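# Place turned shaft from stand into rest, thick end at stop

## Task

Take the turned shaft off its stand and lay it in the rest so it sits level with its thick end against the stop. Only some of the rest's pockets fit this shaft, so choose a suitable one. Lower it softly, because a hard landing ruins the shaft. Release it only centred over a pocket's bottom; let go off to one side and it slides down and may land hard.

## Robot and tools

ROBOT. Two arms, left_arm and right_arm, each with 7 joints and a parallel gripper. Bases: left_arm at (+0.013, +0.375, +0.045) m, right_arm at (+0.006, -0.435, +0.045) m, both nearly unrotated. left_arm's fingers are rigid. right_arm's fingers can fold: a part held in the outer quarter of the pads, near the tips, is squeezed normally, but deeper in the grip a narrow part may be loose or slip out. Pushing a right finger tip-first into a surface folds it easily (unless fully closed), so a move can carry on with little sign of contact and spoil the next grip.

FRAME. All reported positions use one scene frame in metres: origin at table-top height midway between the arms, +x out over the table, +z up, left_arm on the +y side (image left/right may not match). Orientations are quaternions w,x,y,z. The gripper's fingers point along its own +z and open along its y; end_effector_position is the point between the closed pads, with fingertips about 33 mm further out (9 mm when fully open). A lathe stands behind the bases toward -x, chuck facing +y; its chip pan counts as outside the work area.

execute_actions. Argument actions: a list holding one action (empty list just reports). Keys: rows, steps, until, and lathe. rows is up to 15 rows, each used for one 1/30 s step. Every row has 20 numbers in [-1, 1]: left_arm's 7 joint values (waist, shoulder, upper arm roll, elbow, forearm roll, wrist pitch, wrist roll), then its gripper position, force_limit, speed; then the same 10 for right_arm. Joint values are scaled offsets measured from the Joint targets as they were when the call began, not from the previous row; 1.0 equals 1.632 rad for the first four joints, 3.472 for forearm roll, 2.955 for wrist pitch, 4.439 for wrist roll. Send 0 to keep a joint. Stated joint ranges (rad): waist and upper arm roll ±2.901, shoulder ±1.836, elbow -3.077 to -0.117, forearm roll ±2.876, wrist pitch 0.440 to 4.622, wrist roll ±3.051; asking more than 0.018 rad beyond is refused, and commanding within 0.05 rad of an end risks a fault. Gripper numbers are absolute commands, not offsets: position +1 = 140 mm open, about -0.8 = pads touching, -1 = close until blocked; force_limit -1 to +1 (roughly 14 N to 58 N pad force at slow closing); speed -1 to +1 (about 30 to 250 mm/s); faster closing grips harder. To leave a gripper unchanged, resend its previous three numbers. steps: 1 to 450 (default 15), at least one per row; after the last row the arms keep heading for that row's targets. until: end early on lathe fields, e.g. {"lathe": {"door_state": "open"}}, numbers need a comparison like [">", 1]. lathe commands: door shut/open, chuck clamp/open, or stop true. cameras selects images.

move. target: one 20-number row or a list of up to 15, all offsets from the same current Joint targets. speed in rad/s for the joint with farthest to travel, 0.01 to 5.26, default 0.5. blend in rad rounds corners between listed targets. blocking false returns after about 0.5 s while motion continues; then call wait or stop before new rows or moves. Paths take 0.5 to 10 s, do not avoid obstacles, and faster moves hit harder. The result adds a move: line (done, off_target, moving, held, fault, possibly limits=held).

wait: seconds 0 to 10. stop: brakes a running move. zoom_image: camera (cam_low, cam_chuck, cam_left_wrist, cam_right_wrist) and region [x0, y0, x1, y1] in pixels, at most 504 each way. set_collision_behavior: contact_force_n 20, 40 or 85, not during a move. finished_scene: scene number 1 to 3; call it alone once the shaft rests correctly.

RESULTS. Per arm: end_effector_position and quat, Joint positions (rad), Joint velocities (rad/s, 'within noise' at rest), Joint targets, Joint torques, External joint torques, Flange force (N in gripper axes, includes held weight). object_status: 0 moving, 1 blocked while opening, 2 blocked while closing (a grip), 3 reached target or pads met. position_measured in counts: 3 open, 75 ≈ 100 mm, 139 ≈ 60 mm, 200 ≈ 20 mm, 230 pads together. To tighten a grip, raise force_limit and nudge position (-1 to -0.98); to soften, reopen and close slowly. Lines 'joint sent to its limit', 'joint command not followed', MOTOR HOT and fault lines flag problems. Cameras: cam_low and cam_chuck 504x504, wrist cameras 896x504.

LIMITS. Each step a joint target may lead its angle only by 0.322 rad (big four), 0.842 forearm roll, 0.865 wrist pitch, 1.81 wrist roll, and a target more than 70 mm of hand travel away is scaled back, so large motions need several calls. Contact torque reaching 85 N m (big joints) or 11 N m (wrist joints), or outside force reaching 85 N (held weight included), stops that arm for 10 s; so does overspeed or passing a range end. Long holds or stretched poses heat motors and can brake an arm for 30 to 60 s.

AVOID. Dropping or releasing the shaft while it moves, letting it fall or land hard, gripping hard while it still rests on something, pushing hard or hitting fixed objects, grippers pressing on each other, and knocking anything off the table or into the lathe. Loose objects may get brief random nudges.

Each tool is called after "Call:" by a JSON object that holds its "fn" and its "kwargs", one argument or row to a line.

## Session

Call:
{"fn": "execute_actions", "kwargs": {
  "actions": []
}}

Call:
{"fn": "zoom_image", "kwargs": {
  "camera": "cam_low",
  "region": [160, 230, 280, 280]
}}

Call:
{"fn": "zoom_image", "kwargs": {
  "camera": "cam_low",
  "region": [70, 250, 190, 310]
}}

Scene clock: 0.00 s.
left_arm: end_effector_position=(+0.6704, +0.7670, +0.3907) position_measured=3 object_status=3 end_effector_quat_wxyz=(-0.246, +0.643, -0.518, +0.507) | right_arm: end_effector_position=(+0.3654, -0.5581, +0.2399) position_measured=3 object_status=3 end_effector_quat_wxyz=(+0.756, +0.646, +0.069, +0.085)
Joint positions: left_arm=[0.845 0.23 -0.029 -1.884 -1.485 2.216 1.541] | right_arm=[0.38 0.392 0.246 -2.594 -1.242 1.27 -0.123]
Joint velocities: within noise
Joint torques (N m): no reading
External joint torques (N m): no reading
Flange force (N): no reading
Joint targets: left_arm=[0.845 0.230 -0.029 -1.884 -1.485 2.216 1.541] | right_arm=[0.380 0.392 0.246 -2.594 -1.242 1.270 -0.123]
Tool commands: left_gripper/position=+1.0 left_gripper/force_limit=+1.0 left_gripper/speed=+1.0 right_gripper/position=+1.0 right_gripper/force_limit=+1.0 right_gripper/speed=+1.0
lathe: door_state=shut chuck_state=open seat_state=open
camera_calibration:
cam_left_wrist: T_world_to_cam=[[-0.411396, -0.346473, -0.843036, 0.881598], [-0.266844, 0.93019, -0.252074, -0.435154], [0.87152, 0.121257, -0.475131, -0.348149], [0, 0, 0, 1]] pos_world=[0.549987, 0.752441, 0.468111]
cam_right_wrist: T_world_to_cam=[[-0.0398844, 0.134304, 0.990137, -0.138402], [-0.98848, 0.139487, -0.0587379, 0.454569], [-0.146, -0.981074, 0.127194, -0.383196], [0, 0, 0, 1]] pos_world=[0.387866, -0.420762, 0.212478]

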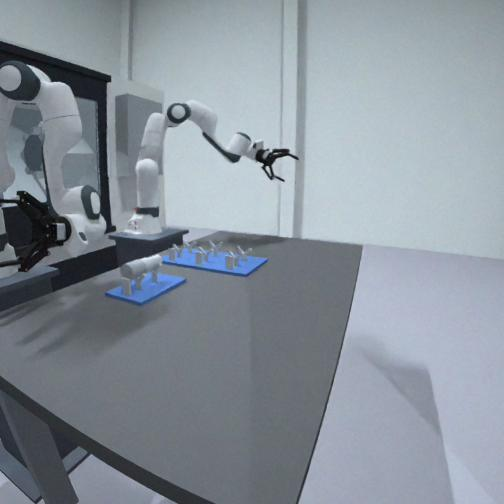

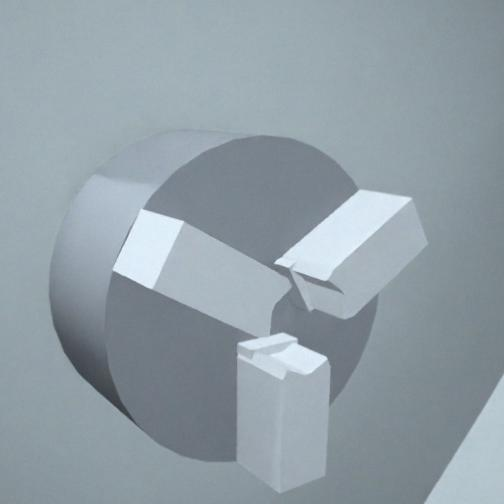

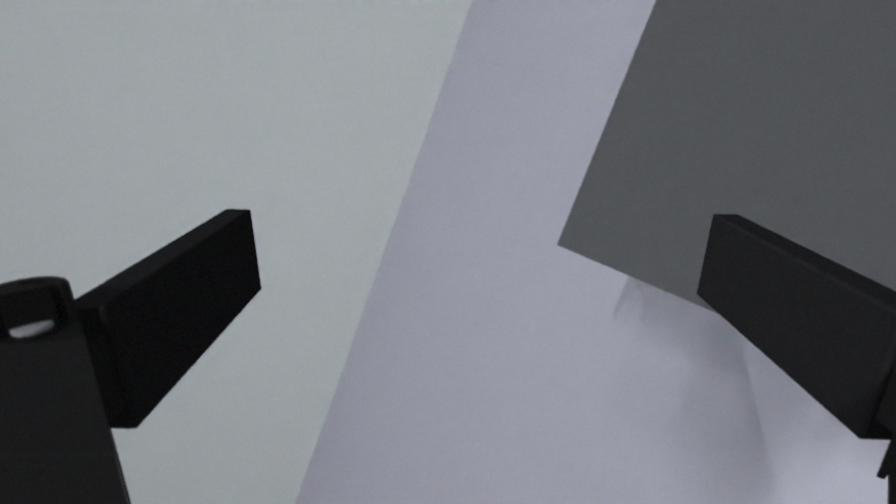

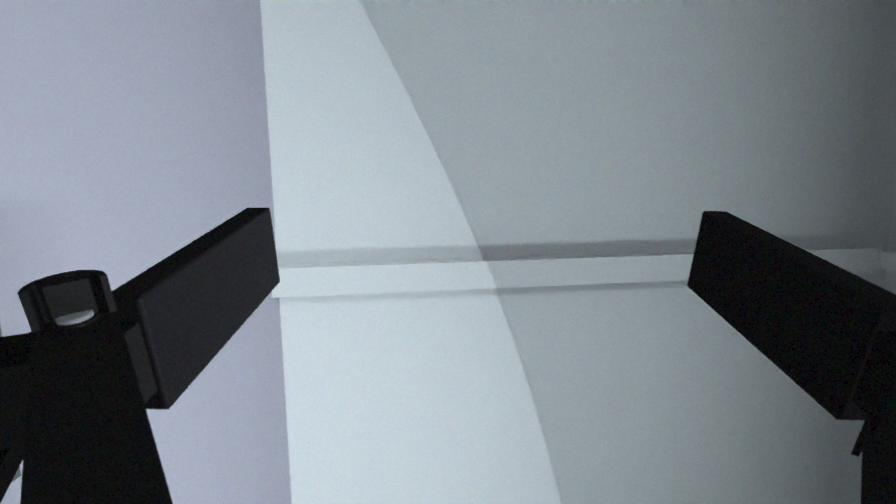

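Scaled by 4.200.

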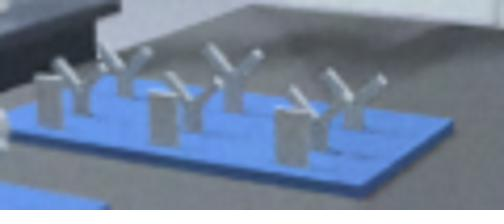

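Scaled by 4.200.

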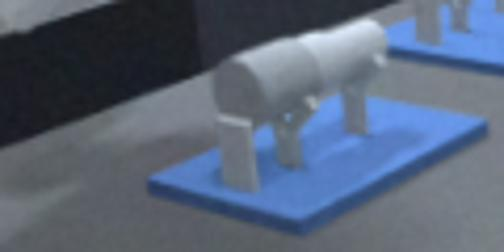

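Call:
{"fn": "move", "kwargs": {
  "target": [-1.0,0.2843,0.0178,0.4396,0.4277,-0.1205,-0.5276,1,1,1,-0.662,0,0,0,0,0,0,1,1,1],
  "speed": 1.2,
  "cameras": ["cam_low","cam_left_wrist"]
}}

Call:
{"fn": "zoom_image", "kwargs": {
  "camera": "cam_low",
  "region": [160, 230, 280, 280]
}}

Scene clock: 4.37 s.
left_arm: end_effector_position=(+0.5301, -0.1619, +0.2210) position_measured=3 object_status=3 end_effector_quat_wxyz=(+0.002, +0.705, -0.709, +0.002) | right_arm: end_effector_position=(+0.0667, -0.8105, +0.2400) position_measured=3 object_status=3 end_effector_quat_wxyz=(+0.692, +0.589, -0.272, -0.315)
Joint positions: left_arm=[-0.787 0.691 -0.001 -1.167 -0.004 1.862 -0.795] | right_arm=[-0.699 0.392 0.245 -2.594 -1.242 1.27 -0.123]
Joint velocities: left_arm=[0 -0.001 0.001 -0.001 0.001 0 -0.006] | right_arm=[within noise]
Joint torques (N m): left_arm=[0.16 -50.58 0.89 24.66 1.07 2.28 -0.13] | right_arm=[-0.81 -26.66 1.56 8.3 -0.32 -3.03 0.03]
External joint torques (N m): left_arm=[-0.03 2.57 0.23 -0.29 0.3 -0.37 -0.13] | right_arm=[-0.82 1.35 0.36 0.46 -0.04 -0.15 -0.07]
Flange force (N): left_arm=[8.1 -7.6 0.7] | right_arm=[2.8 -4.9 -1.6]
Joint targets: left_arm=[-0.787 0.694 0.000 -1.166 0.000 1.860 -0.801] | right_arm=[-0.701 0.392 0.246 -2.594 -1.242 1.270 -0.123]
lathe: door_state=shut chuck_state=open seat_state=open
move: done
camera_calibration:
cam_left_wrist: T_world_to_cam=[[-0.999981, 0.00226952, -0.00580691, 0.542394], [0.000157954, 0.940316, 0.340304, 0.0778752], [0.00623265, 0.340296, -0.940298, 0.403098], [0, 0, 0, 1]] pos_world=[0.539859, -0.211631, 0.355681]
Images, in order (width x height): cam_low 504x504, cam_left_wrist 896x504.

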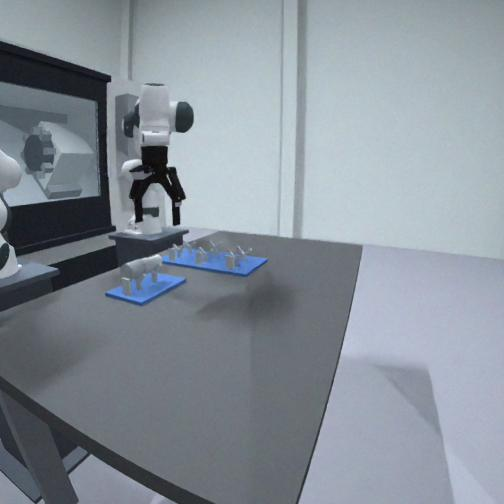

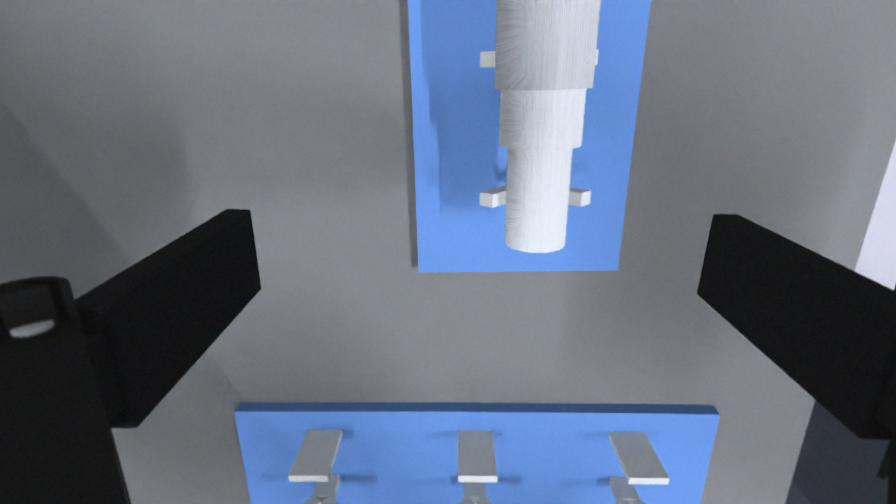

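Scaled by 4.200.

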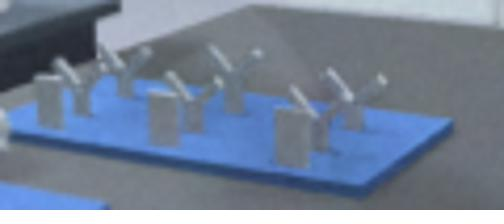

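Call:
{"fn": "move", "kwargs": {
  "target": [-0.0457,0.0542,0,-0.0573,0,0.0616,-0.0179,1,1,1,0,0,0,0,0,0,0,1,1,1],
  "speed": 0.25,
  "cameras": ["cam_left_wrist"]
}}

Scene clock: 6.57 s.
left_arm: end_effector_position=(+0.4903, -0.2000, +0.1236) position_measured=3 object_status=3 end_effector_quat_wxyz=(+0.002, +0.707, -0.707, -0.002) | right_arm: end_effector_position=(+0.0666, -0.8105, +0.2400) position_measured=3 object_status=3 end_effector_quat_wxyz=(+0.692, +0.589, -0.273, -0.316)
Joint positions: left_arm=[-0.861 0.784 -0.001 -1.26 -0.004 2.04 -0.874] | right_arm=[-0.699 0.392 0.245 -2.594 -1.242 1.27 -0.123]
Joint velocities: left_arm=[0 -0.002 -0.001 0 0.001 0.002 -0.007] | right_arm=[within noise]
Joint torques (N m): left_arm=[0.14 -52.36 1.05 23.87 0.96 2.76 -0.26] | right_arm=[-0.82 -26.63 1.56 8.29 -0.31 -3.03 0.01]
External joint torques (N m): left_arm=[0.3 2.14 0.53 -0.57 0.25 0.13 -0.26] | right_arm=[-0.83 1.51 0.36 0.34 -0.02 -0.14 -0.09]
Flange force (N): left_arm=[3.3 -2.9 3.0] | right_arm=[2.7 -5.2 -1.7]
Joint targets: left_arm=[-0.861 0.782 0.000 -1.260 0.000 2.042 -0.881] | right_arm=[-0.701 0.392 0.246 -2.594 -1.242 1.270 -0.123]
lathe: door_state=shut chuck_state=open seat_state=open
move: done
camera_calibration:
cam_left_wrist: T_world_to_cam=[[-0.999993, -0.00358, -0.00115408, 0.500345], [-0.00375812, 0.938082, 0.346392, 0.14757], [-0.000157464, 0.346394, -0.938089, 0.328789], [0, 0, 0, 1]] pos_world=[0.500948, -0.250532, 0.257894]
Images, in order (width x height): cam_left_wrist 896x504.

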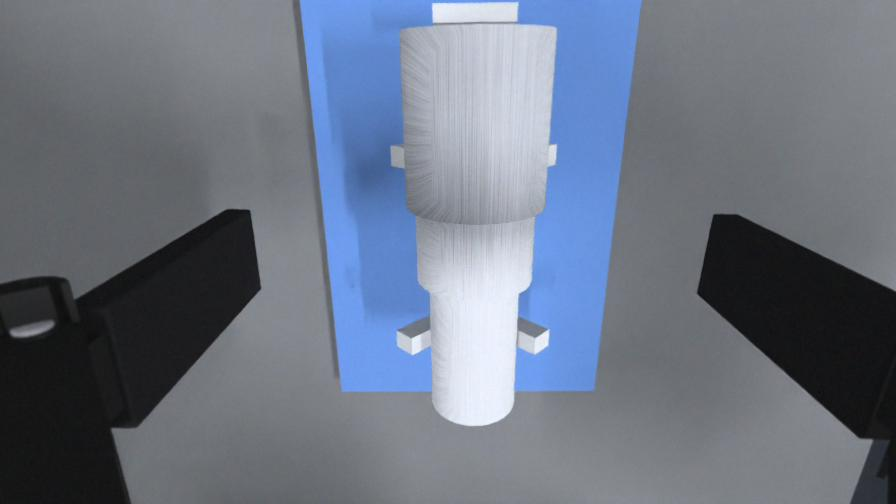

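Call:
{"fn": "move", "kwargs": {
  "target": [-0.0019,0.0301,0,0.0131,0,0.0094,-0.0023,1,1,1,0,0,0,0,0,0,0,1,1,1],
  "speed": 0.06,
  "cameras": ["cam_left_wrist"]
}}

Scene clock: 8.13 s.
left_arm: end_effector_position=(+0.4927, -0.2046, +0.1009) position_measured=3 object_status=3 end_effector_quat_wxyz=(+0.002, +0.710, -0.704, -0.001) | right_arm: end_effector_position=(+0.0666, -0.8105, +0.2400) position_measured=3 object_status=3 end_effector_quat_wxyz=(+0.692, +0.589, -0.273, -0.316)
Joint positions: left_arm=[-0.863 0.83 -0.001 -1.24 -0.004 2.067 -0.885] | right_arm=[-0.699 0.392 0.245 -2.594 -1.242 1.27 -0.123]
Joint velocities: left_arm=[0.001 0 0.001 0.002 -0.001 0.004 -0.002] | right_arm=[within noise]
Joint torques (N m): left_arm=[-0.48 -53.01 1.04 23.83 0.94 2.64 -0.2] | right_arm=[-0.83 -26.67 1.52 8.25 -0.32 -3.04 0.02]
External joint torques (N m): left_arm=[-0.46 2.24 0.39 -0.51 0.23 0 -0.21] | right_arm=[-0.9 1.38 0.26 0.32 -0.03 -0.17 -0.08]
Flange force (N): left_arm=[4.9 -2.9 3.0] | right_arm=[2.6 -4.8 -1.3]
Joint targets: left_arm=[-0.865 0.831 0.000 -1.239 0.000 2.070 -0.891] | right_arm=[-0.701 0.392 0.246 -2.594 -1.242 1.270 -0.123]
lathe: door_state=shut chuck_state=open seat_state=open
move: done
camera_calibration:
cam_left_wrist: T_world_to_cam=[[-0.999911, -0.0131369, -0.002134, 0.50083], [-0.0130657, 0.938402, 0.345299, 0.164556], [-0.00253361, 0.345296, -0.93849, 0.310119], [0, 0, 0, 1]] pos_world=[0.503722, -0.254923, 0.235292]
Images, in order (width x height): cam_left_wrist 896x504.

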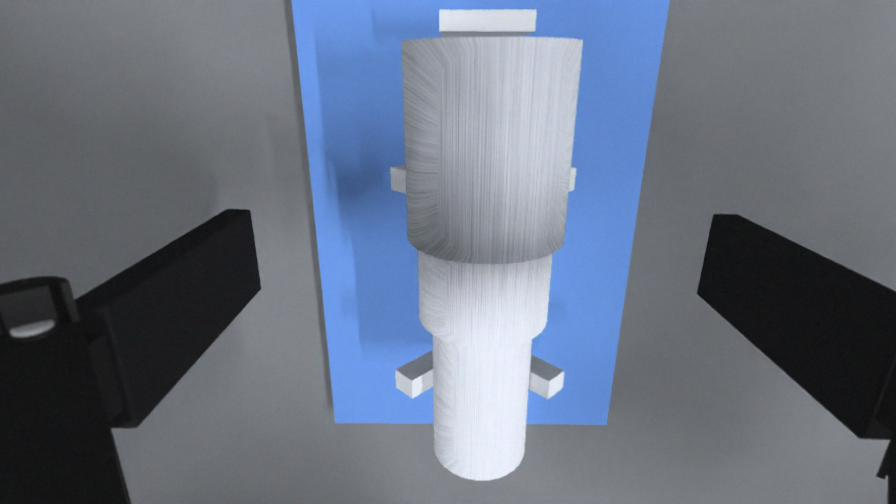

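Call:
{"fn": "move", "kwargs": {
  "target": [-0.0003,-0.0093,0,-0.0190,0,0.0054,0,1,1,1,0,0,0,0,0,0,0,1,1,1],
  "speed": 0.06,
  "cameras": ["cam_left_wrist"]
}}

Scene clock: 9.37 s.
left_arm: end_effector_position=(+0.4898, -0.2016, +0.0974) position_measured=3 object_status=3 end_effector_quat_wxyz=(+0.002, +0.711, -0.704, -0.002) | right_arm: end_effector_position=(+0.0666, -0.8105, +0.2400) position_measured=3 object_status=3 end_effector_quat_wxyz=(+0.692, +0.589, -0.273, -0.316)
Joint positions: left_arm=[-0.863 0.819 -0.001 -1.268 -0.004 2.083 -0.886] | right_arm=[-0.699 0.392 0.245 -2.594 -1.242 1.27 -0.123]
Joint velocities: left_arm=[0.001 -0.001 0 -0.002 -0.002 0.004 -0.001] | right_arm=[within noise]
Joint torques (N m): left_arm=[-0.49 -53.33 1.02 24.23 0.95 2.73 -0.16] | right_arm=[-0.87 -26.7 1.5 8.21 -0.31 -3.03 -0.03]
External joint torques (N m): left_arm=[-0.39 1.52 0.43 0.06 0.25 0.11 -0.16] | right_arm=[-0.84 1.35 0.34 0.32 -0.03 -0.15 -0.13]
Flange force (N): left_arm=[5.3 -3.4 2.1] | right_arm=[2.5 -4.6 -1.4]
Joint targets: left_arm=[-0.865 0.816 0.000 -1.270 0.000 2.086 -0.891] | right_arm=[-0.701 0.392 0.246 -2.594 -1.242 1.270 -0.123]
lathe: door_state=shut chuck_state=open seat_state=open
move: done
camera_calibration:
cam_left_wrist: T_world_to_cam=[[-0.999903, -0.0138586, -0.00135056, 0.497792], [-0.0134687, 0.93802, 0.346321, 0.162911], [-0.00353267, 0.346305, -0.938115, 0.306403], [0, 0, 0, 1]] pos_world=[0.50102, -0.252024, 0.231694]
Images, in order (width x height): cam_left_wrist 896x504.

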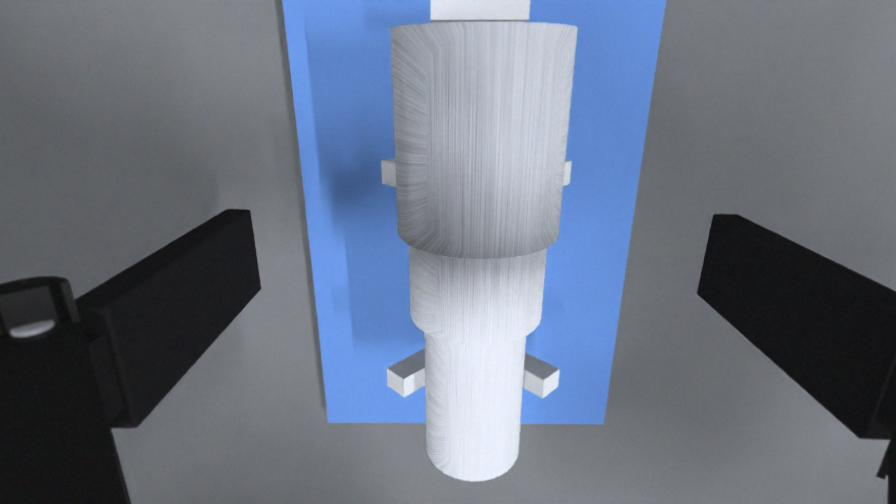

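Call:
{"fn": "execute_actions", "kwargs": {
  "actions": [
    {"rows":[[0,0,0,0,0,0,0,-1,0.4,-1,0,0,0,0,0,0,0,1,1,1]],"steps":115}
  ],
  "cameras": ["cam_left_wrist"]
}}

Scene clock: 13.53 s.
left_arm: end_effector_position=(+0.4902, -0.2018, +0.0977) position_measured=156 object_status=2 end_effector_quat_wxyz=(+0.001, +0.711, -0.704, -0.001) | right_arm: end_effector_position=(+0.0666, -0.8105, +0.2400) position_measured=3 object_status=3 end_effector_quat_wxyz=(+0.692, +0.589, -0.273, -0.316)
Joint positions: left_arm=[-0.863 0.818 0 -1.269 -0.003 2.085 -0.887] | right_arm=[-0.699 0.392 0.245 -2.594 -1.242 1.27 -0.123]
Joint velocities: within noise
Joint torques (N m): left_arm=[-0.42 -53.08 0.55 23.58 0.81 2.7 -0.17] | right_arm=[-0.79 -26.61 1.58 8.28 -0.32 -3.04 0.02]
External joint torques (N m): left_arm=[-0.41 1.99 -0.1 -0.73 0.11 0.05 -0.17] | right_arm=[-0.82 1.42 0.37 0.39 -0.04 -0.16 -0.07]
Flange force (N): left_arm=[2.6 -1.1 2.9] | right_arm=[2.7 -5.0 -1.7]
Joint targets: left_arm=[-0.865 0.816 0.000 -1.270 0.000 2.086 -0.891] | right_arm=[-0.701 0.392 0.246 -2.594 -1.242 1.270 -0.123]
lathe: door_state=shut chuck_state=open seat_state=open
camera_calibration:
cam_left_wrist: T_world_to_cam=[[-0.9999, -0.0138408, -0.00282637, 0.498335], [-0.0139647, 0.938282, 0.345588, 0.163353], [-0.00213128, 0.345593, -0.938382, 0.305992], [0, 0, 0, 1]] pos_world=[0.501219, -0.252123, 0.232093]
Images, in order (width x height): cam_left_wrist 896x504.

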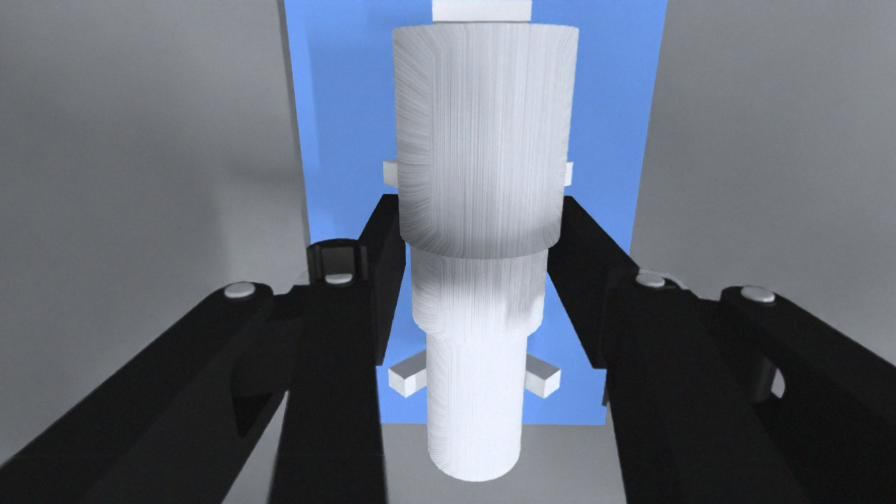

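Call:
{"fn": "move", "kwargs": {
  "target": [
    [0,-0.0148,0,0.0066,0,-0.0118,0,-1,0.4,-1,0,0,0,0,0,0,0,1,1,1],
    [0,-0.0569,0,0.0631,0,-0.0663,0,-1,0.4,-1,0,0,0,0,0,0,0,1,1,1],
    [0.2916,-0.4513,0,-0.5355,0,0.0529,0.1102,-1,0.4,-1,0,0,0,0,0,0,0,1,1,1]
  ],
  "speed": [0.06,0.25,0.6],
  "blend": [0.01,0.05,0],
  "cameras": ["cam_left_wrist"]
}}

Scene clock: 18.17 s.
left_arm: end_effector_position=(+0.5201, +0.1585, +0.1960) position_measured=156 object_status=2 end_effector_quat_wxyz=(+0.001, +0.710, -0.705, +0.001) | right_arm: end_effector_position=(+0.0666, -0.8105, +0.2400) position_measured=3 object_status=3 end_effector_quat_wxyz=(+0.692, +0.589, -0.273, -0.316)
Joint positions: left_arm=[-0.389 0.088 0.001 -2.147 -0.003 2.237 -0.408] | right_arm=[-0.699 0.392 0.245 -2.594 -1.242 1.27 -0.123]
Joint velocities: left_arm=[0.001 0.001 -0.001 0 0 0 0.005] | right_arm=[within noise]
Joint torques (N m): left_arm=[0.09 -35.91 -0.27 24.81 0.65 3.29 0.18] | right_arm=[-0.76 -26.6 1.52 8.28 -0.32 -3.05 0.03]
External joint torques (N m): left_arm=[0.08 -1.91 -0.36 1.58 0.05 0.67 0.18] | right_arm=[-0.79 1.45 0.31 0.31 -0.02 -0.18 -0.07]
Flange force (N): left_arm=[-0.1 0.1 -2.7] | right_arm=[2.5 -5.0 -1.6]
Joint targets: left_arm=[-0.389 0.080 0.000 -2.144 0.000 2.242 -0.402] | right_arm=[-0.701 0.392 0.246 -2.594 -1.242 1.270 -0.123]
lathe: door_state=shut chuck_state=open seat_state=open
move: done
camera_calibration:
cam_left_wrist: T_world_to_cam=[[-0.999909, -0.0111043, -0.00763774, 0.534004], [-0.0130502, 0.939278, 0.342908, -0.208425], [0.00336623, 0.342977, -0.939338, 0.271511], [0, 0, 0, 1]] pos_world=[0.530322, 0.108577, 0.33059]
Images, in order (width x height): cam_left_wrist 896x504.

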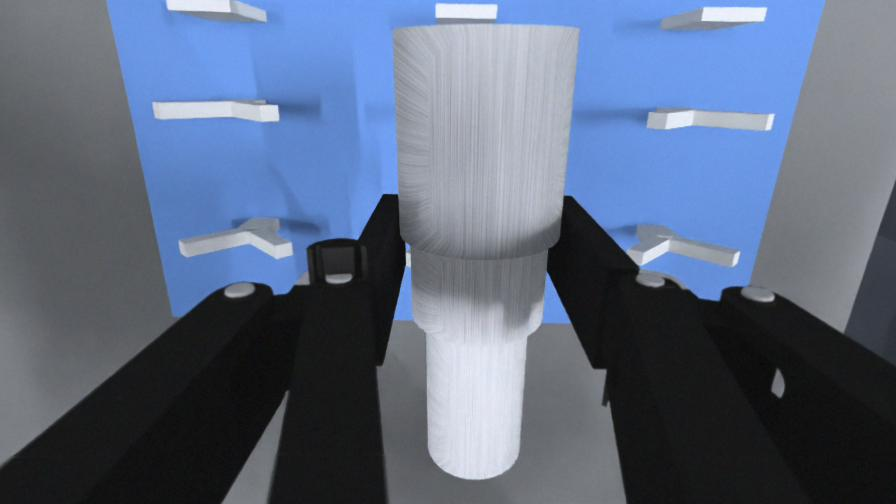

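Call:
{"fn": "move", "kwargs": {
  "target": [-0.0003,0.0557,0,-0.0243,0,0.0445,0.0026,-1,0.4,-1,0,0,0,0,0,0,0,1,1,1],
  "speed": 0.12,
  "cameras": ["cam_left_wrist","cam_low"]
}}

Call:
{"fn": "zoom_image", "kwargs": {
  "camera": "cam_low",
  "region": [160, 220, 280, 280]
}}

Scene clock: 20.50 s.
left_arm: end_effector_position=(+0.5228, +0.1574, +0.1422) position_measured=156 object_status=2 end_effector_quat_wxyz=(+0.000, +0.705, -0.709, +0.003) | right_arm: end_effector_position=(+0.0666, -0.8105, +0.2400) position_measured=3 object_status=3 end_effector_quat_wxyz=(+0.692, +0.589, -0.273, -0.316)
Joint positions: left_arm=[-0.389 0.175 0.001 -2.187 -0.003 2.368 -0.395] | right_arm=[-0.699 0.392 0.245 -2.594 -1.242 1.27 -0.123]
Joint velocities: left_arm=[0 0 0.001 -0.001 0.001 0.004 0.002] | right_arm=[within noise]
Joint torques (N m): left_arm=[0.09 -37.06 -0.08 23.74 0.59 3.36 0.15] | right_arm=[-0.85 -26.66 1.57 8.29 -0.32 -3.03 0.02]
External joint torques (N m): left_arm=[0.1 -1.32 -0.23 1.75 0.05 0.73 0.15] | right_arm=[-0.9 1.53 0.34 0.29 -0.02 -0.14 -0.08]
Flange force (N): left_arm=[0.6 -2.1 -1.6] | right_arm=[2.6 -5.3 -1.5]
Joint targets: left_arm=[-0.390 0.171 0.000 -2.183 0.000 2.374 -0.390] | right_arm=[-0.701 0.392 0.246 -2.594 -1.242 1.270 -0.123]
lathe: door_state=shut chuck_state=open seat_state=open
move: done
camera_calibration:
cam_left_wrist: T_world_to_cam=[[-0.999936, 0.0014904, -0.0112048, 0.53486], [-0.00243029, 0.939739, 0.341883, -0.194363], [0.0110391, 0.341889, -0.939676, 0.217572], [0, 0, 0, 1]] pos_world=[0.531952, 0.107468, 0.27689]
Images, in order (width x height): cam_low 504x504, cam_left_wrist 896x504.

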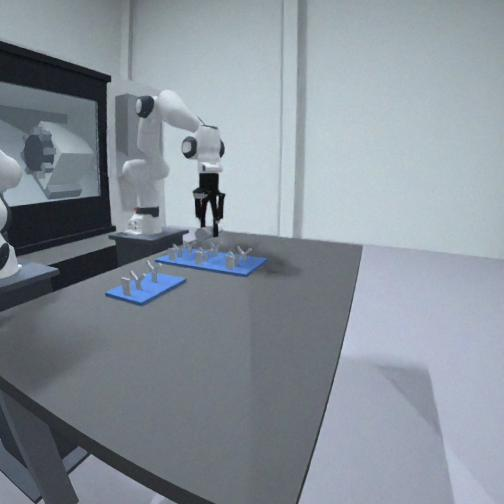

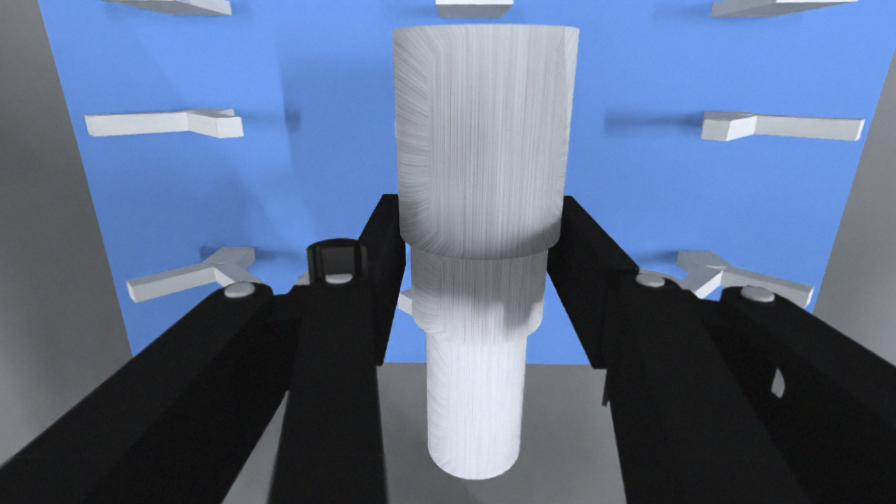

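Scaled by 4.200.

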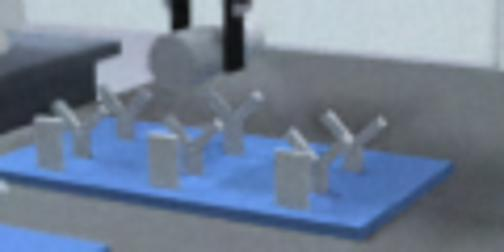

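Call:
{"fn": "move", "kwargs": {
  "target": [0,0.0331,0,-0.0093,0,0.0235,0,-1,0.4,-1,0,0,0,0,0,0,0,1,1,1],
  "speed": 0.06,
  "cameras": ["cam_left_wrist"]
}}

Scene clock: 22.40 s.
left_arm: end_effector_position=(+0.5235, +0.1572, +0.1127) position_measured=156 object_status=2 end_effector_quat_wxyz=(-0.001, +0.705, -0.709, +0.004) | right_arm: end_effector_position=(+0.0666, -0.8105, +0.2400) position_measured=3 object_status=3 end_effector_quat_wxyz=(+0.692, +0.589, -0.273, -0.316)
Joint positions: left_arm=[-0.389 0.228 0.001 -2.202 -0.003 2.437 -0.394] | right_arm=[-0.699 0.392 0.245 -2.594 -1.242 1.27 -0.123]
Joint velocities: left_arm=[-0.001 -0.001 -0.001 -0.002 -0.001 0.004 0] | right_arm=[within noise]
Joint torques (N m): left_arm=[0.13 -37.69 -0.02 22.78 0.55 3.29 0.17] | right_arm=[-0.78 -26.63 1.52 8.25 -0.3 -3.04 0.02]
External joint torques (N m): left_arm=[0.26 -0.94 -0.1 1.54 0.04 0.64 0.17] | right_arm=[-0.78 1.45 0.34 0.32 -0.01 -0.15 -0.08]
Flange force (N): left_arm=[0.5 -2.6 -0.9] | right_arm=[2.5 -5.0 -1.7]
Joint targets: left_arm=[-0.390 0.225 0.000 -2.198 0.000 2.443 -0.390] | right_arm=[-0.701 0.392 0.246 -2.594 -1.242 1.270 -0.123]
lathe: door_state=shut chuck_state=open seat_state=open
move: done
camera_calibration:
cam_left_wrist: T_world_to_cam=[[-0.99992, 0.00196834, -0.0125198, 0.535195], [-0.00242679, 0.939848, 0.341583, -0.184122], [0.012439, 0.341586, -0.939768, 0.189192], [0, 0, 0, 1]] pos_world=[0.532352, 0.107368, 0.24739]
Images, in order (width x height): cam_left_wrist 896x504.

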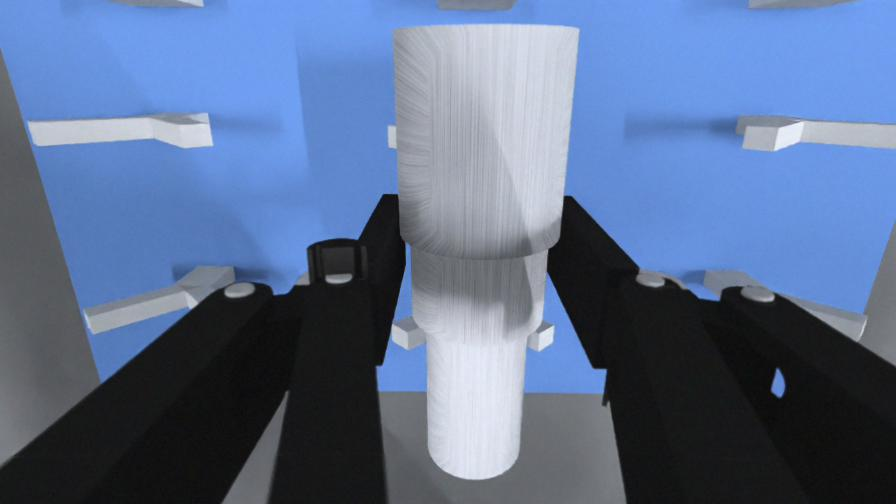

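Call:
{"fn": "move", "kwargs": {
  "target": [-0.0069,0.0169,0,0.0033,0,0.0075,-0.0025,-1,0.4,-1,0,0,0,0,0,0,0,1,1,1],
  "speed": 0.03,
  "cameras": ["cam_left_wrist"]
}}

Scene clock: 24.07 s.
left_arm: end_effector_position=(+0.5226, +0.1516, +0.1009) position_measured=156 object_status=2 end_effector_quat_wxyz=(+0.000, +0.702, -0.712, +0.003) | right_arm: end_effector_position=(+0.0666, -0.8105, +0.2400) position_measured=3 object_status=3 end_effector_quat_wxyz=(+0.692, +0.589, -0.273, -0.316)
Joint positions: left_arm=[-0.399 0.256 0.001 -2.198 -0.003 2.459 -0.396] | right_arm=[-0.699 0.392 0.245 -2.594 -1.242 1.27 -0.123]
Joint velocities: left_arm=[-0.002 0.001 0 0 0.002 0.005 -0.002] | right_arm=[within noise]
Joint torques (N m): left_arm=[-0.53 -38.07 0.11 23.45 0.53 3.35 -0.14] | right_arm=[-0.79 -26.66 1.55 8.28 -0.3 -3.05 0.02]
External joint torques (N m): left_arm=[-0.62 -0.73 -0.2 2.49 0.04 0.71 -0.13] | right_arm=[-0.86 1.38 0.29 0.39 -0.01 -0.18 -0.08]
Flange force (N): left_arm=[3.6 -5.5 -0.6] | right_arm=[2.7 -4.9 -1.5]
Joint targets: left_arm=[-0.401 0.252 0.000 -2.193 0.000 2.465 -0.401] | right_arm=[-0.701 0.392 0.246 -2.594 -1.242 1.270 -0.123]
lathe: door_state=shut chuck_state=open seat_state=open
move: done
camera_calibration:
cam_left_wrist: T_world_to_cam=[[-0.99989, 0.0101835, -0.0107843, 0.532822], [0.00587717, 0.93957, 0.342307, -0.179156], [0.0136185, 0.342206, -0.939526, 0.179259], [0, 0, 0, 1]] pos_world=[0.531375, 0.10156, 0.235491]
Images, in order (width x height): cam_left_wrist 896x504.

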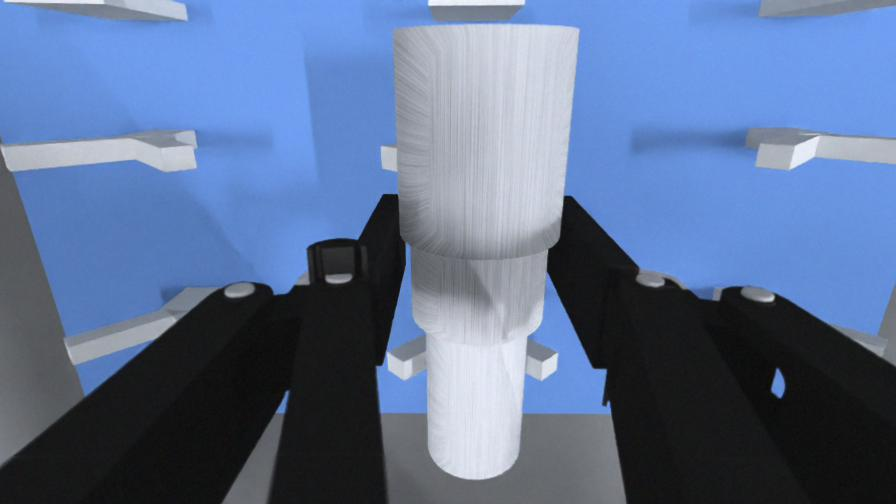

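Call:
{"fn": "move", "kwargs": {
  "target": [-0.0067,0.0061,0,0.0083,0,-0.0012,-0.0025,-1,0.4,-1,0,0,0,0,0,0,0,1,1,1],
  "speed": 0.02,
  "cameras": ["cam_left_wrist"]
}}

Scene clock: 25.20 s.
left_arm: end_effector_position=(+0.5248, +0.1439, +0.1008) position_measured=156 object_status=2 end_effector_quat_wxyz=(-0.001, +0.702, -0.712, +0.005) | right_arm: end_effector_position=(+0.0666, -0.8105, +0.2400) position_measured=3 object_status=3 end_effector_quat_wxyz=(+0.692, +0.589, -0.273, -0.316)
Joint positions: left_arm=[-0.41 0.265 0.001 -2.185 -0.003 2.46 -0.406] | right_arm=[-0.699 0.392 0.245 -2.594 -1.242 1.27 -0.123]
Joint velocities: left_arm=[0 0 0 -0.001 0 0 -0.006] | right_arm=[within noise]
Joint torques (N m): left_arm=[-0.52 -38.27 0.16 22.48 0.54 2.94 -0.02] | right_arm=[-0.77 -26.68 1.53 8.25 -0.31 -3.04 0.04]
External joint torques (N m): left_arm=[-0.45 -0.72 -0.02 1.56 0.05 0.3 -0.02] | right_arm=[-0.85 1.41 0.26 0.3 -0.01 -0.17 -0.06]
Flange force (N): left_arm=[2.0 -3.1 -1.2] | right_arm=[2.5 -4.9 -1.4]
Joint targets: left_arm=[-0.412 0.262 0.000 -2.180 0.000 2.462 -0.412] | right_arm=[-0.701 0.392 0.246 -2.594 -1.242 1.270 -0.123]
lathe: door_state=shut chuck_state=open seat_state=open
move: done
camera_calibration:
cam_left_wrist: T_world_to_cam=[[-0.999829, 0.0112541, -0.0146624, 0.535179], [0.00558736, 0.940181, 0.34063, -0.17166], [0.0176187, 0.34049, -0.940083, 0.180058], [0, 0, 0, 1]] pos_world=[0.532874, 0.0940608, 0.235589]
Images, in order (width x height): cam_left_wrist 896x504.

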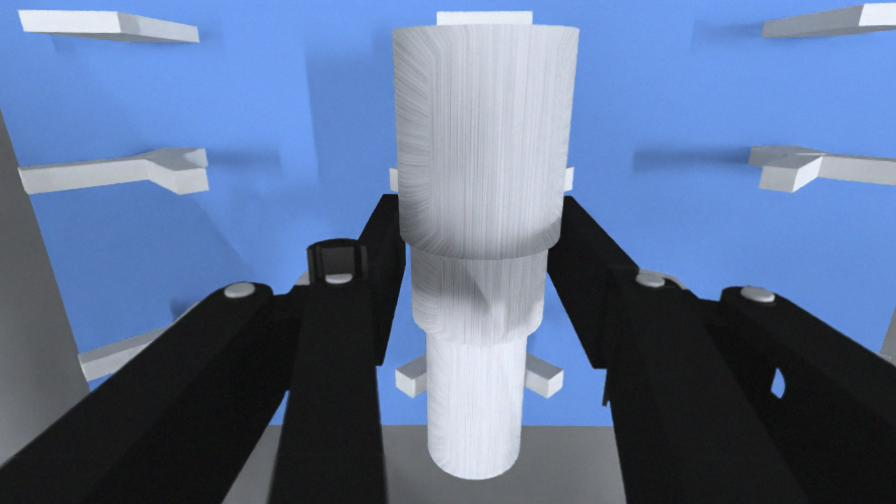

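Call:
{"fn": "move", "kwargs": {
  "target": [-0.0046,0.0009,0,0.0013,0,-0.0002,-0.0026,-1,0.4,-1,0,0,0,0,0,0,0,1,1,1],
  "speed": 0.015,
  "cameras": ["cam_left_wrist"]
}}

Scene clock: 26.37 s.
left_arm: end_effector_position=(+0.5243, +0.1434, +0.1009) position_measured=156 object_status=2 end_effector_quat_wxyz=(-0.001, +0.705, -0.710, +0.004) | right_arm: end_effector_position=(+0.0666, -0.8105, +0.2400) position_measured=3 object_status=3 end_effector_quat_wxyz=(+0.692, +0.589, -0.273, -0.316)
Joint positions: left_arm=[-0.413 0.266 0.003 -2.183 -0.001 2.457 -0.417] | right_arm=[-0.699 0.392 0.245 -2.594 -1.242 1.27 -0.123]
Joint velocities: left_arm=[-0.001 0 0 0.001 0.002 -0.001 -0.004] | right_arm=[within noise]
Joint torques (N m): left_arm=[-3.32 -37.73 -2.18 23.2 0.07 3.28 -0.22] | right_arm=[-0.77 -26.68 1.54 8.34 -0.33 -3.05 0.03]
External joint torques (N m): left_arm=[-3.41 0.03 -2.51 2.2 -0.42 0.63 -0.22] | right_arm=[-0.77 1.39 0.35 0.43 -0.04 -0.16 -0.07]
Flange force (N): left_arm=[8.4 -4.4 0.8] | right_arm=[2.8 -5.0 -1.7]
Joint targets: left_arm=[-0.419 0.264 0.000 -2.177 0.000 2.461 -0.424] | right_arm=[-0.701 0.392 0.246 -2.594 -1.242 1.270 -0.123]
lathe: door_state=shut chuck_state=open seat_state=open
move: done
camera_calibration:
cam_left_wrist: T_world_to_cam=[[-0.999904, 0.00308557, -0.0134964, 0.535794], [-0.00172215, 0.939555, 0.342392, -0.16747], [0.0137371, 0.342383, -0.93946, 0.182042], [0, 0, 0, 1]] pos_world=[0.532954, 0.093366, 0.235593]
Images, in order (width x height): cam_left_wrist 896x504.

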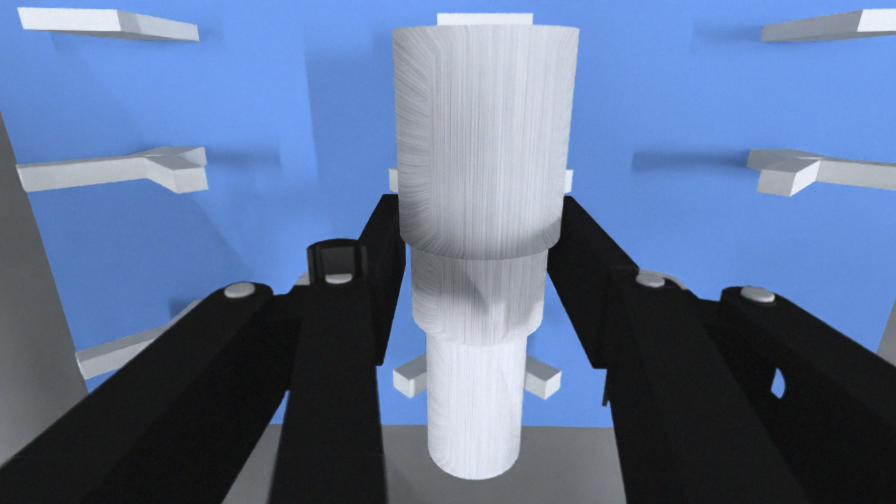

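Call:
{"fn": "move", "kwargs": {
  "target": [0.0029,0.0011,0,-0.0032,0,0.0024,0.0011,-1,0.4,-1,0,0,0,0,0,0,0,1,1,1],
  "speed": 0.012,
  "cameras": ["cam_left_wrist"]
}}

Scene clock: 27.50 s.
left_arm: end_effector_position=(+0.5242, +0.1436, +0.0993) position_measured=156 object_status=2 end_effector_quat_wxyz=(-0.001, +0.705, -0.709, +0.004) | right_arm: end_effector_position=(+0.0666, -0.8105, +0.2400) position_measured=3 object_status=3 end_effector_quat_wxyz=(+0.692, +0.589, -0.273, -0.316)
Joint positions: left_arm=[-0.413 0.268 0.002 -2.185 -0.001 2.462 -0.418] | right_arm=[-0.699 0.392 0.245 -2.594 -1.242 1.27 -0.123]
Joint velocities: within noise
Joint torques (N m): left_arm=[-0.87 -38.05 -0.62 22.06 0.25 3.47 0.03] | right_arm=[-0.73 -26.65 1.6 8.27 -0.31 -3.04 0.03]
External joint torques (N m): left_arm=[-0.84 -0.19 -0.85 1.02 -0.25 0.8 0.03] | right_arm=[-0.77 1.47 0.37 0.34 -0.02 -0.16 -0.07]
Flange force (N): left_arm=[2.2 -1.5 1.1] | right_arm=[2.6 -5.1 -1.7]
Joint targets: left_arm=[-0.415 0.265 0.000 -2.183 0.000 2.468 -0.419] | right_arm=[-0.701 0.392 0.246 -2.594 -1.242 1.270 -0.123]
lathe: door_state=shut chuck_state=open seat_state=open
move: done
camera_calibration:
cam_left_wrist: T_world_to_cam=[[-0.999897, 0.00246987, -0.0141491, 0.535876], [-0.00252139, 0.939622, 0.342204, -0.166647], [0.01414, 0.342205, -0.939519, 0.180288], [0, 0, 0, 1]] pos_world=[0.532851, 0.0935668, 0.233993]
Images, in order (width x height): cam_left_wrist 896x504.

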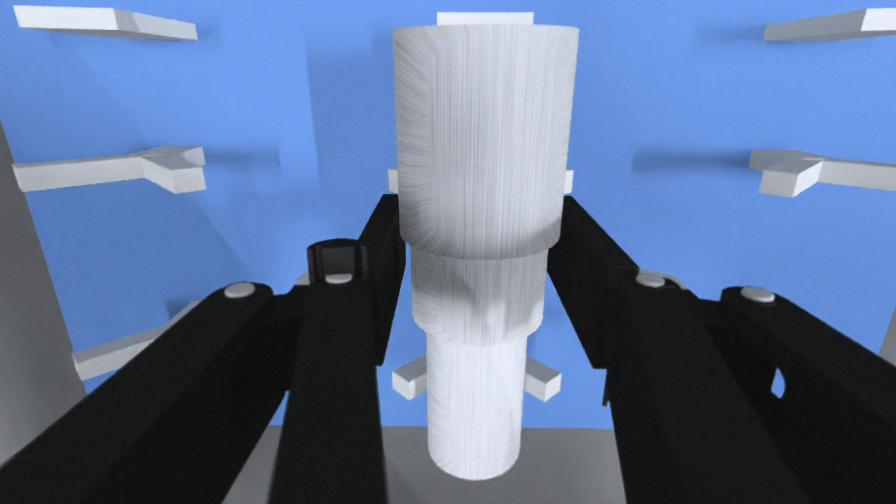

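Call:
{"fn": "move", "kwargs": {
  "target": [0,0.0021,0,-0.0018,0,0.0022,0,-1,0.4,-1,0,0,0,0,0,0,0,1,1,1],
  "speed": 0.012,
  "cameras": ["cam_left_wrist"]
}}

Scene clock: 28.33 s.
left_arm: end_effector_position=(+0.5241, +0.1436, +0.0979) position_measured=156 object_status=2 end_effector_quat_wxyz=(-0.002, +0.705, -0.709, +0.005) | right_arm: end_effector_position=(+0.0666, -0.8105, +0.2400) position_measured=3 object_status=3 end_effector_quat_wxyz=(+0.692, +0.589, -0.273, -0.316)
Joint positions: left_arm=[-0.413 0.27 0.002 -2.188 -0.001 2.467 -0.418] | right_arm=[-0.699 0.392 0.245 -2.594 -1.242 1.27 -0.123]
Joint velocities: within noise
Joint torques (N m): left_arm=[-1.02 -37.17 -0.8 21.93 0.22 3.55 0.02] | right_arm=[-0.73 -26.69 1.56 8.23 -0.3 -3.04 0.05]
External joint torques (N m): left_arm=[-0.98 0.61 -1.02 0.97 -0.27 0.89 0.02] | right_arm=[-0.72 1.42 0.38 0.21 0 -0.16 -0.05]
Flange force (N): left_arm=[3.1 -2.9 2.9] | right_arm=[2.1 -4.8 -1.6]
Joint targets: left_arm=[-0.415 0.269 0.000 -2.186 0.000 2.475 -0.419] | right_arm=[-0.701 0.392 0.246 -2.594 -1.242 1.270 -0.123]
lathe: door_state=shut chuck_state=open seat_state=open
move: done
camera_calibration:
cam_left_wrist: T_world_to_cam=[[-0.999876, 0.00243867, -0.0155431, 0.535871], [-0.00301937, 0.939809, 0.341688, -0.165896], [0.0154408, 0.341692, -0.939685, 0.178336], [0, 0, 0, 1]] pos_world=[0.53255, 0.0936673, 0.232593]
Images, in order (width x height): cam_left_wrist 896x504.

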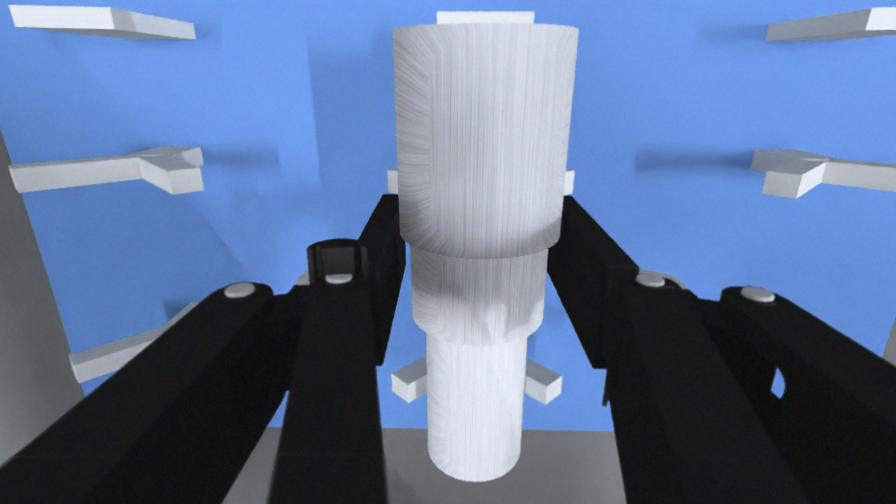

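Call:
{"fn": "move", "kwargs": {
  "target": [0,0.0020,0,-0.0010,0,0.0016,0,-1,0.4,-1,0,0,0,0,0,0,0,1,1,1],
  "speed": 0.012,
  "cameras": ["cam_left_wrist"]
}}

Scene clock: 29.13 s.
left_arm: end_effector_position=(+0.5242, +0.1436, +0.0975) position_measured=156 object_status=2 end_effector_quat_wxyz=(-0.002, +0.705, -0.709, +0.005) | right_arm: end_effector_position=(+0.0666, -0.8105, +0.2400) position_measured=3 object_status=3 end_effector_quat_wxyz=(+0.692, +0.589, -0.273, -0.316)
Joint positions: left_arm=[-0.413 0.27 0.002 -2.188 -0.001 2.469 -0.418] | right_arm=[-0.699 0.392 0.245 -2.594 -1.242 1.27 -0.123]
Joint velocities: within noise
Joint torques (N m): left_arm=[-0.84 -34.25 -0.63 21.06 0.25 4.1 0] | right_arm=[-0.72 -26.68 1.54 8.26 -0.32 -3.04 0.06]
External joint torques (N m): left_arm=[-0.85 3.41 -0.89 0.2 -0.23 1.45 0] | right_arm=[-0.83 1.42 0.24 0.27 -0.02 -0.17 -0.04]
Flange force (N): left_arm=[4.2 -5.8 9.9] | right_arm=[2.4 -5.0 -1.4]
Joint targets: left_arm=[-0.415 0.272 0.000 -2.187 0.000 2.480 -0.419] | right_arm=[-0.701 0.392 0.246 -2.594 -1.242 1.270 -0.123]
lathe: door_state=shut chuck_state=open seat_state=open
move: off_target (left_arm); left_arm: the wrist pitch is farthest, 0.011 rad from its target
camera_calibration:
cam_left_wrist: T_world_to_cam=[[-0.999871, 0.00244454, -0.0158592, 0.535936], [-0.00311836, 0.939885, 0.341476, -0.165698], [0.0157406, 0.341482, -0.939757, 0.17793], [0, 0, 0, 1]] pos_world=[0.53255, 0.0936675, 0.232293]
Images, in order (width x height): cam_left_wrist 896x504.

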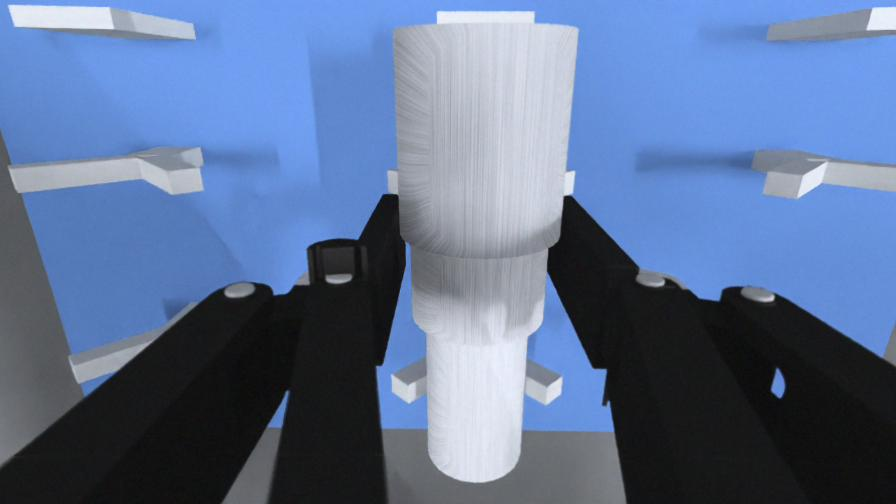

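Call:
{"fn": "move", "kwargs": {
  "target": [0,-0.0018,0,-0.0022,0,0.0003,0,-1,0.4,-1,0,0,0,0,0,0,0,1,1,1],
  "speed": 0.012,
  "cameras": ["cam_left_wrist"]
}}

Scene clock: 30.00 s.
left_arm: end_effector_position=(+0.5241, +0.1436, +0.0975) position_measured=156 object_status=2 end_effector_quat_wxyz=(-0.002, +0.705, -0.709, +0.006) | right_arm: end_effector_position=(+0.0666, -0.8105, +0.2400) position_measured=3 object_status=3 end_effector_quat_wxyz=(+0.692, +0.589, -0.273, -0.316)
Joint positions: left_arm=[-0.413 0.269 0.002 -2.191 -0.001 2.472 -0.418] | right_arm=[-0.699 0.392 0.245 -2.594 -1.242 1.27 -0.123]
Joint velocities: within noise
Joint torques (N m): left_arm=[-0.62 -34.91 -0.48 21.19 0.35 3.77 0.01] | right_arm=[-0.83 -26.64 1.52 8.32 -0.32 -3.06 0]
External joint torques (N m): left_arm=[-0.45 2.85 -0.58 0.23 -0.14 1.1 0.01] | right_arm=[-0.8 1.48 0.37 0.38 -0.03 -0.17 -0.1]
Flange force (N): left_arm=[3.3 -5.3 8.0] | right_arm=[2.8 -5.1 -1.8]
Joint targets: left_arm=[-0.415 0.269 0.000 -2.191 0.000 2.481 -0.419] | right_arm=[-0.701 0.392 0.246 -2.594 -1.242 1.270 -0.123]
lathe: door_state=shut chuck_state=open seat_state=open
move: done
camera_calibration:
cam_left_wrist: T_world_to_cam=[[-0.999843, 0.0024187, -0.0175701, 0.536019], [-0.00371419, 0.940136, 0.340779, -0.165432], [0.0173425, 0.34079, -0.939979, 0.17713], [0, 0, 0, 1]] pos_world=[0.532248, 0.0938683, 0.232292]
Images, in order (width x height): cam_left_wrist 896x504.

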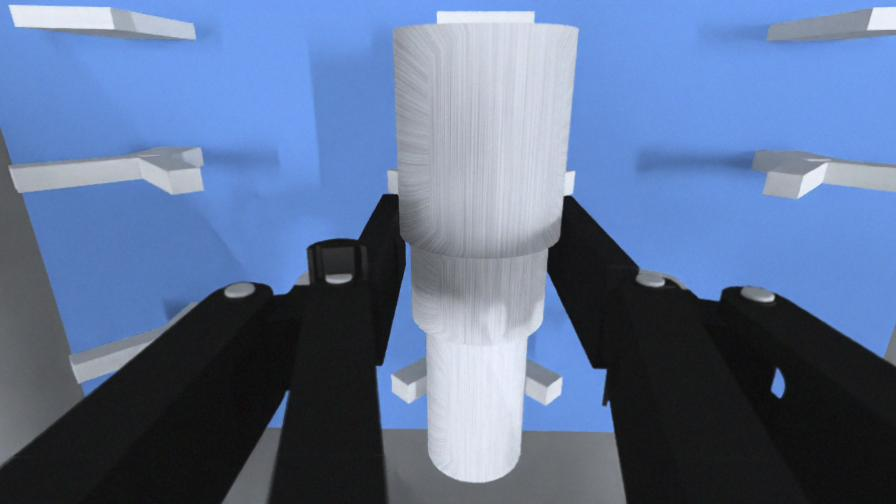

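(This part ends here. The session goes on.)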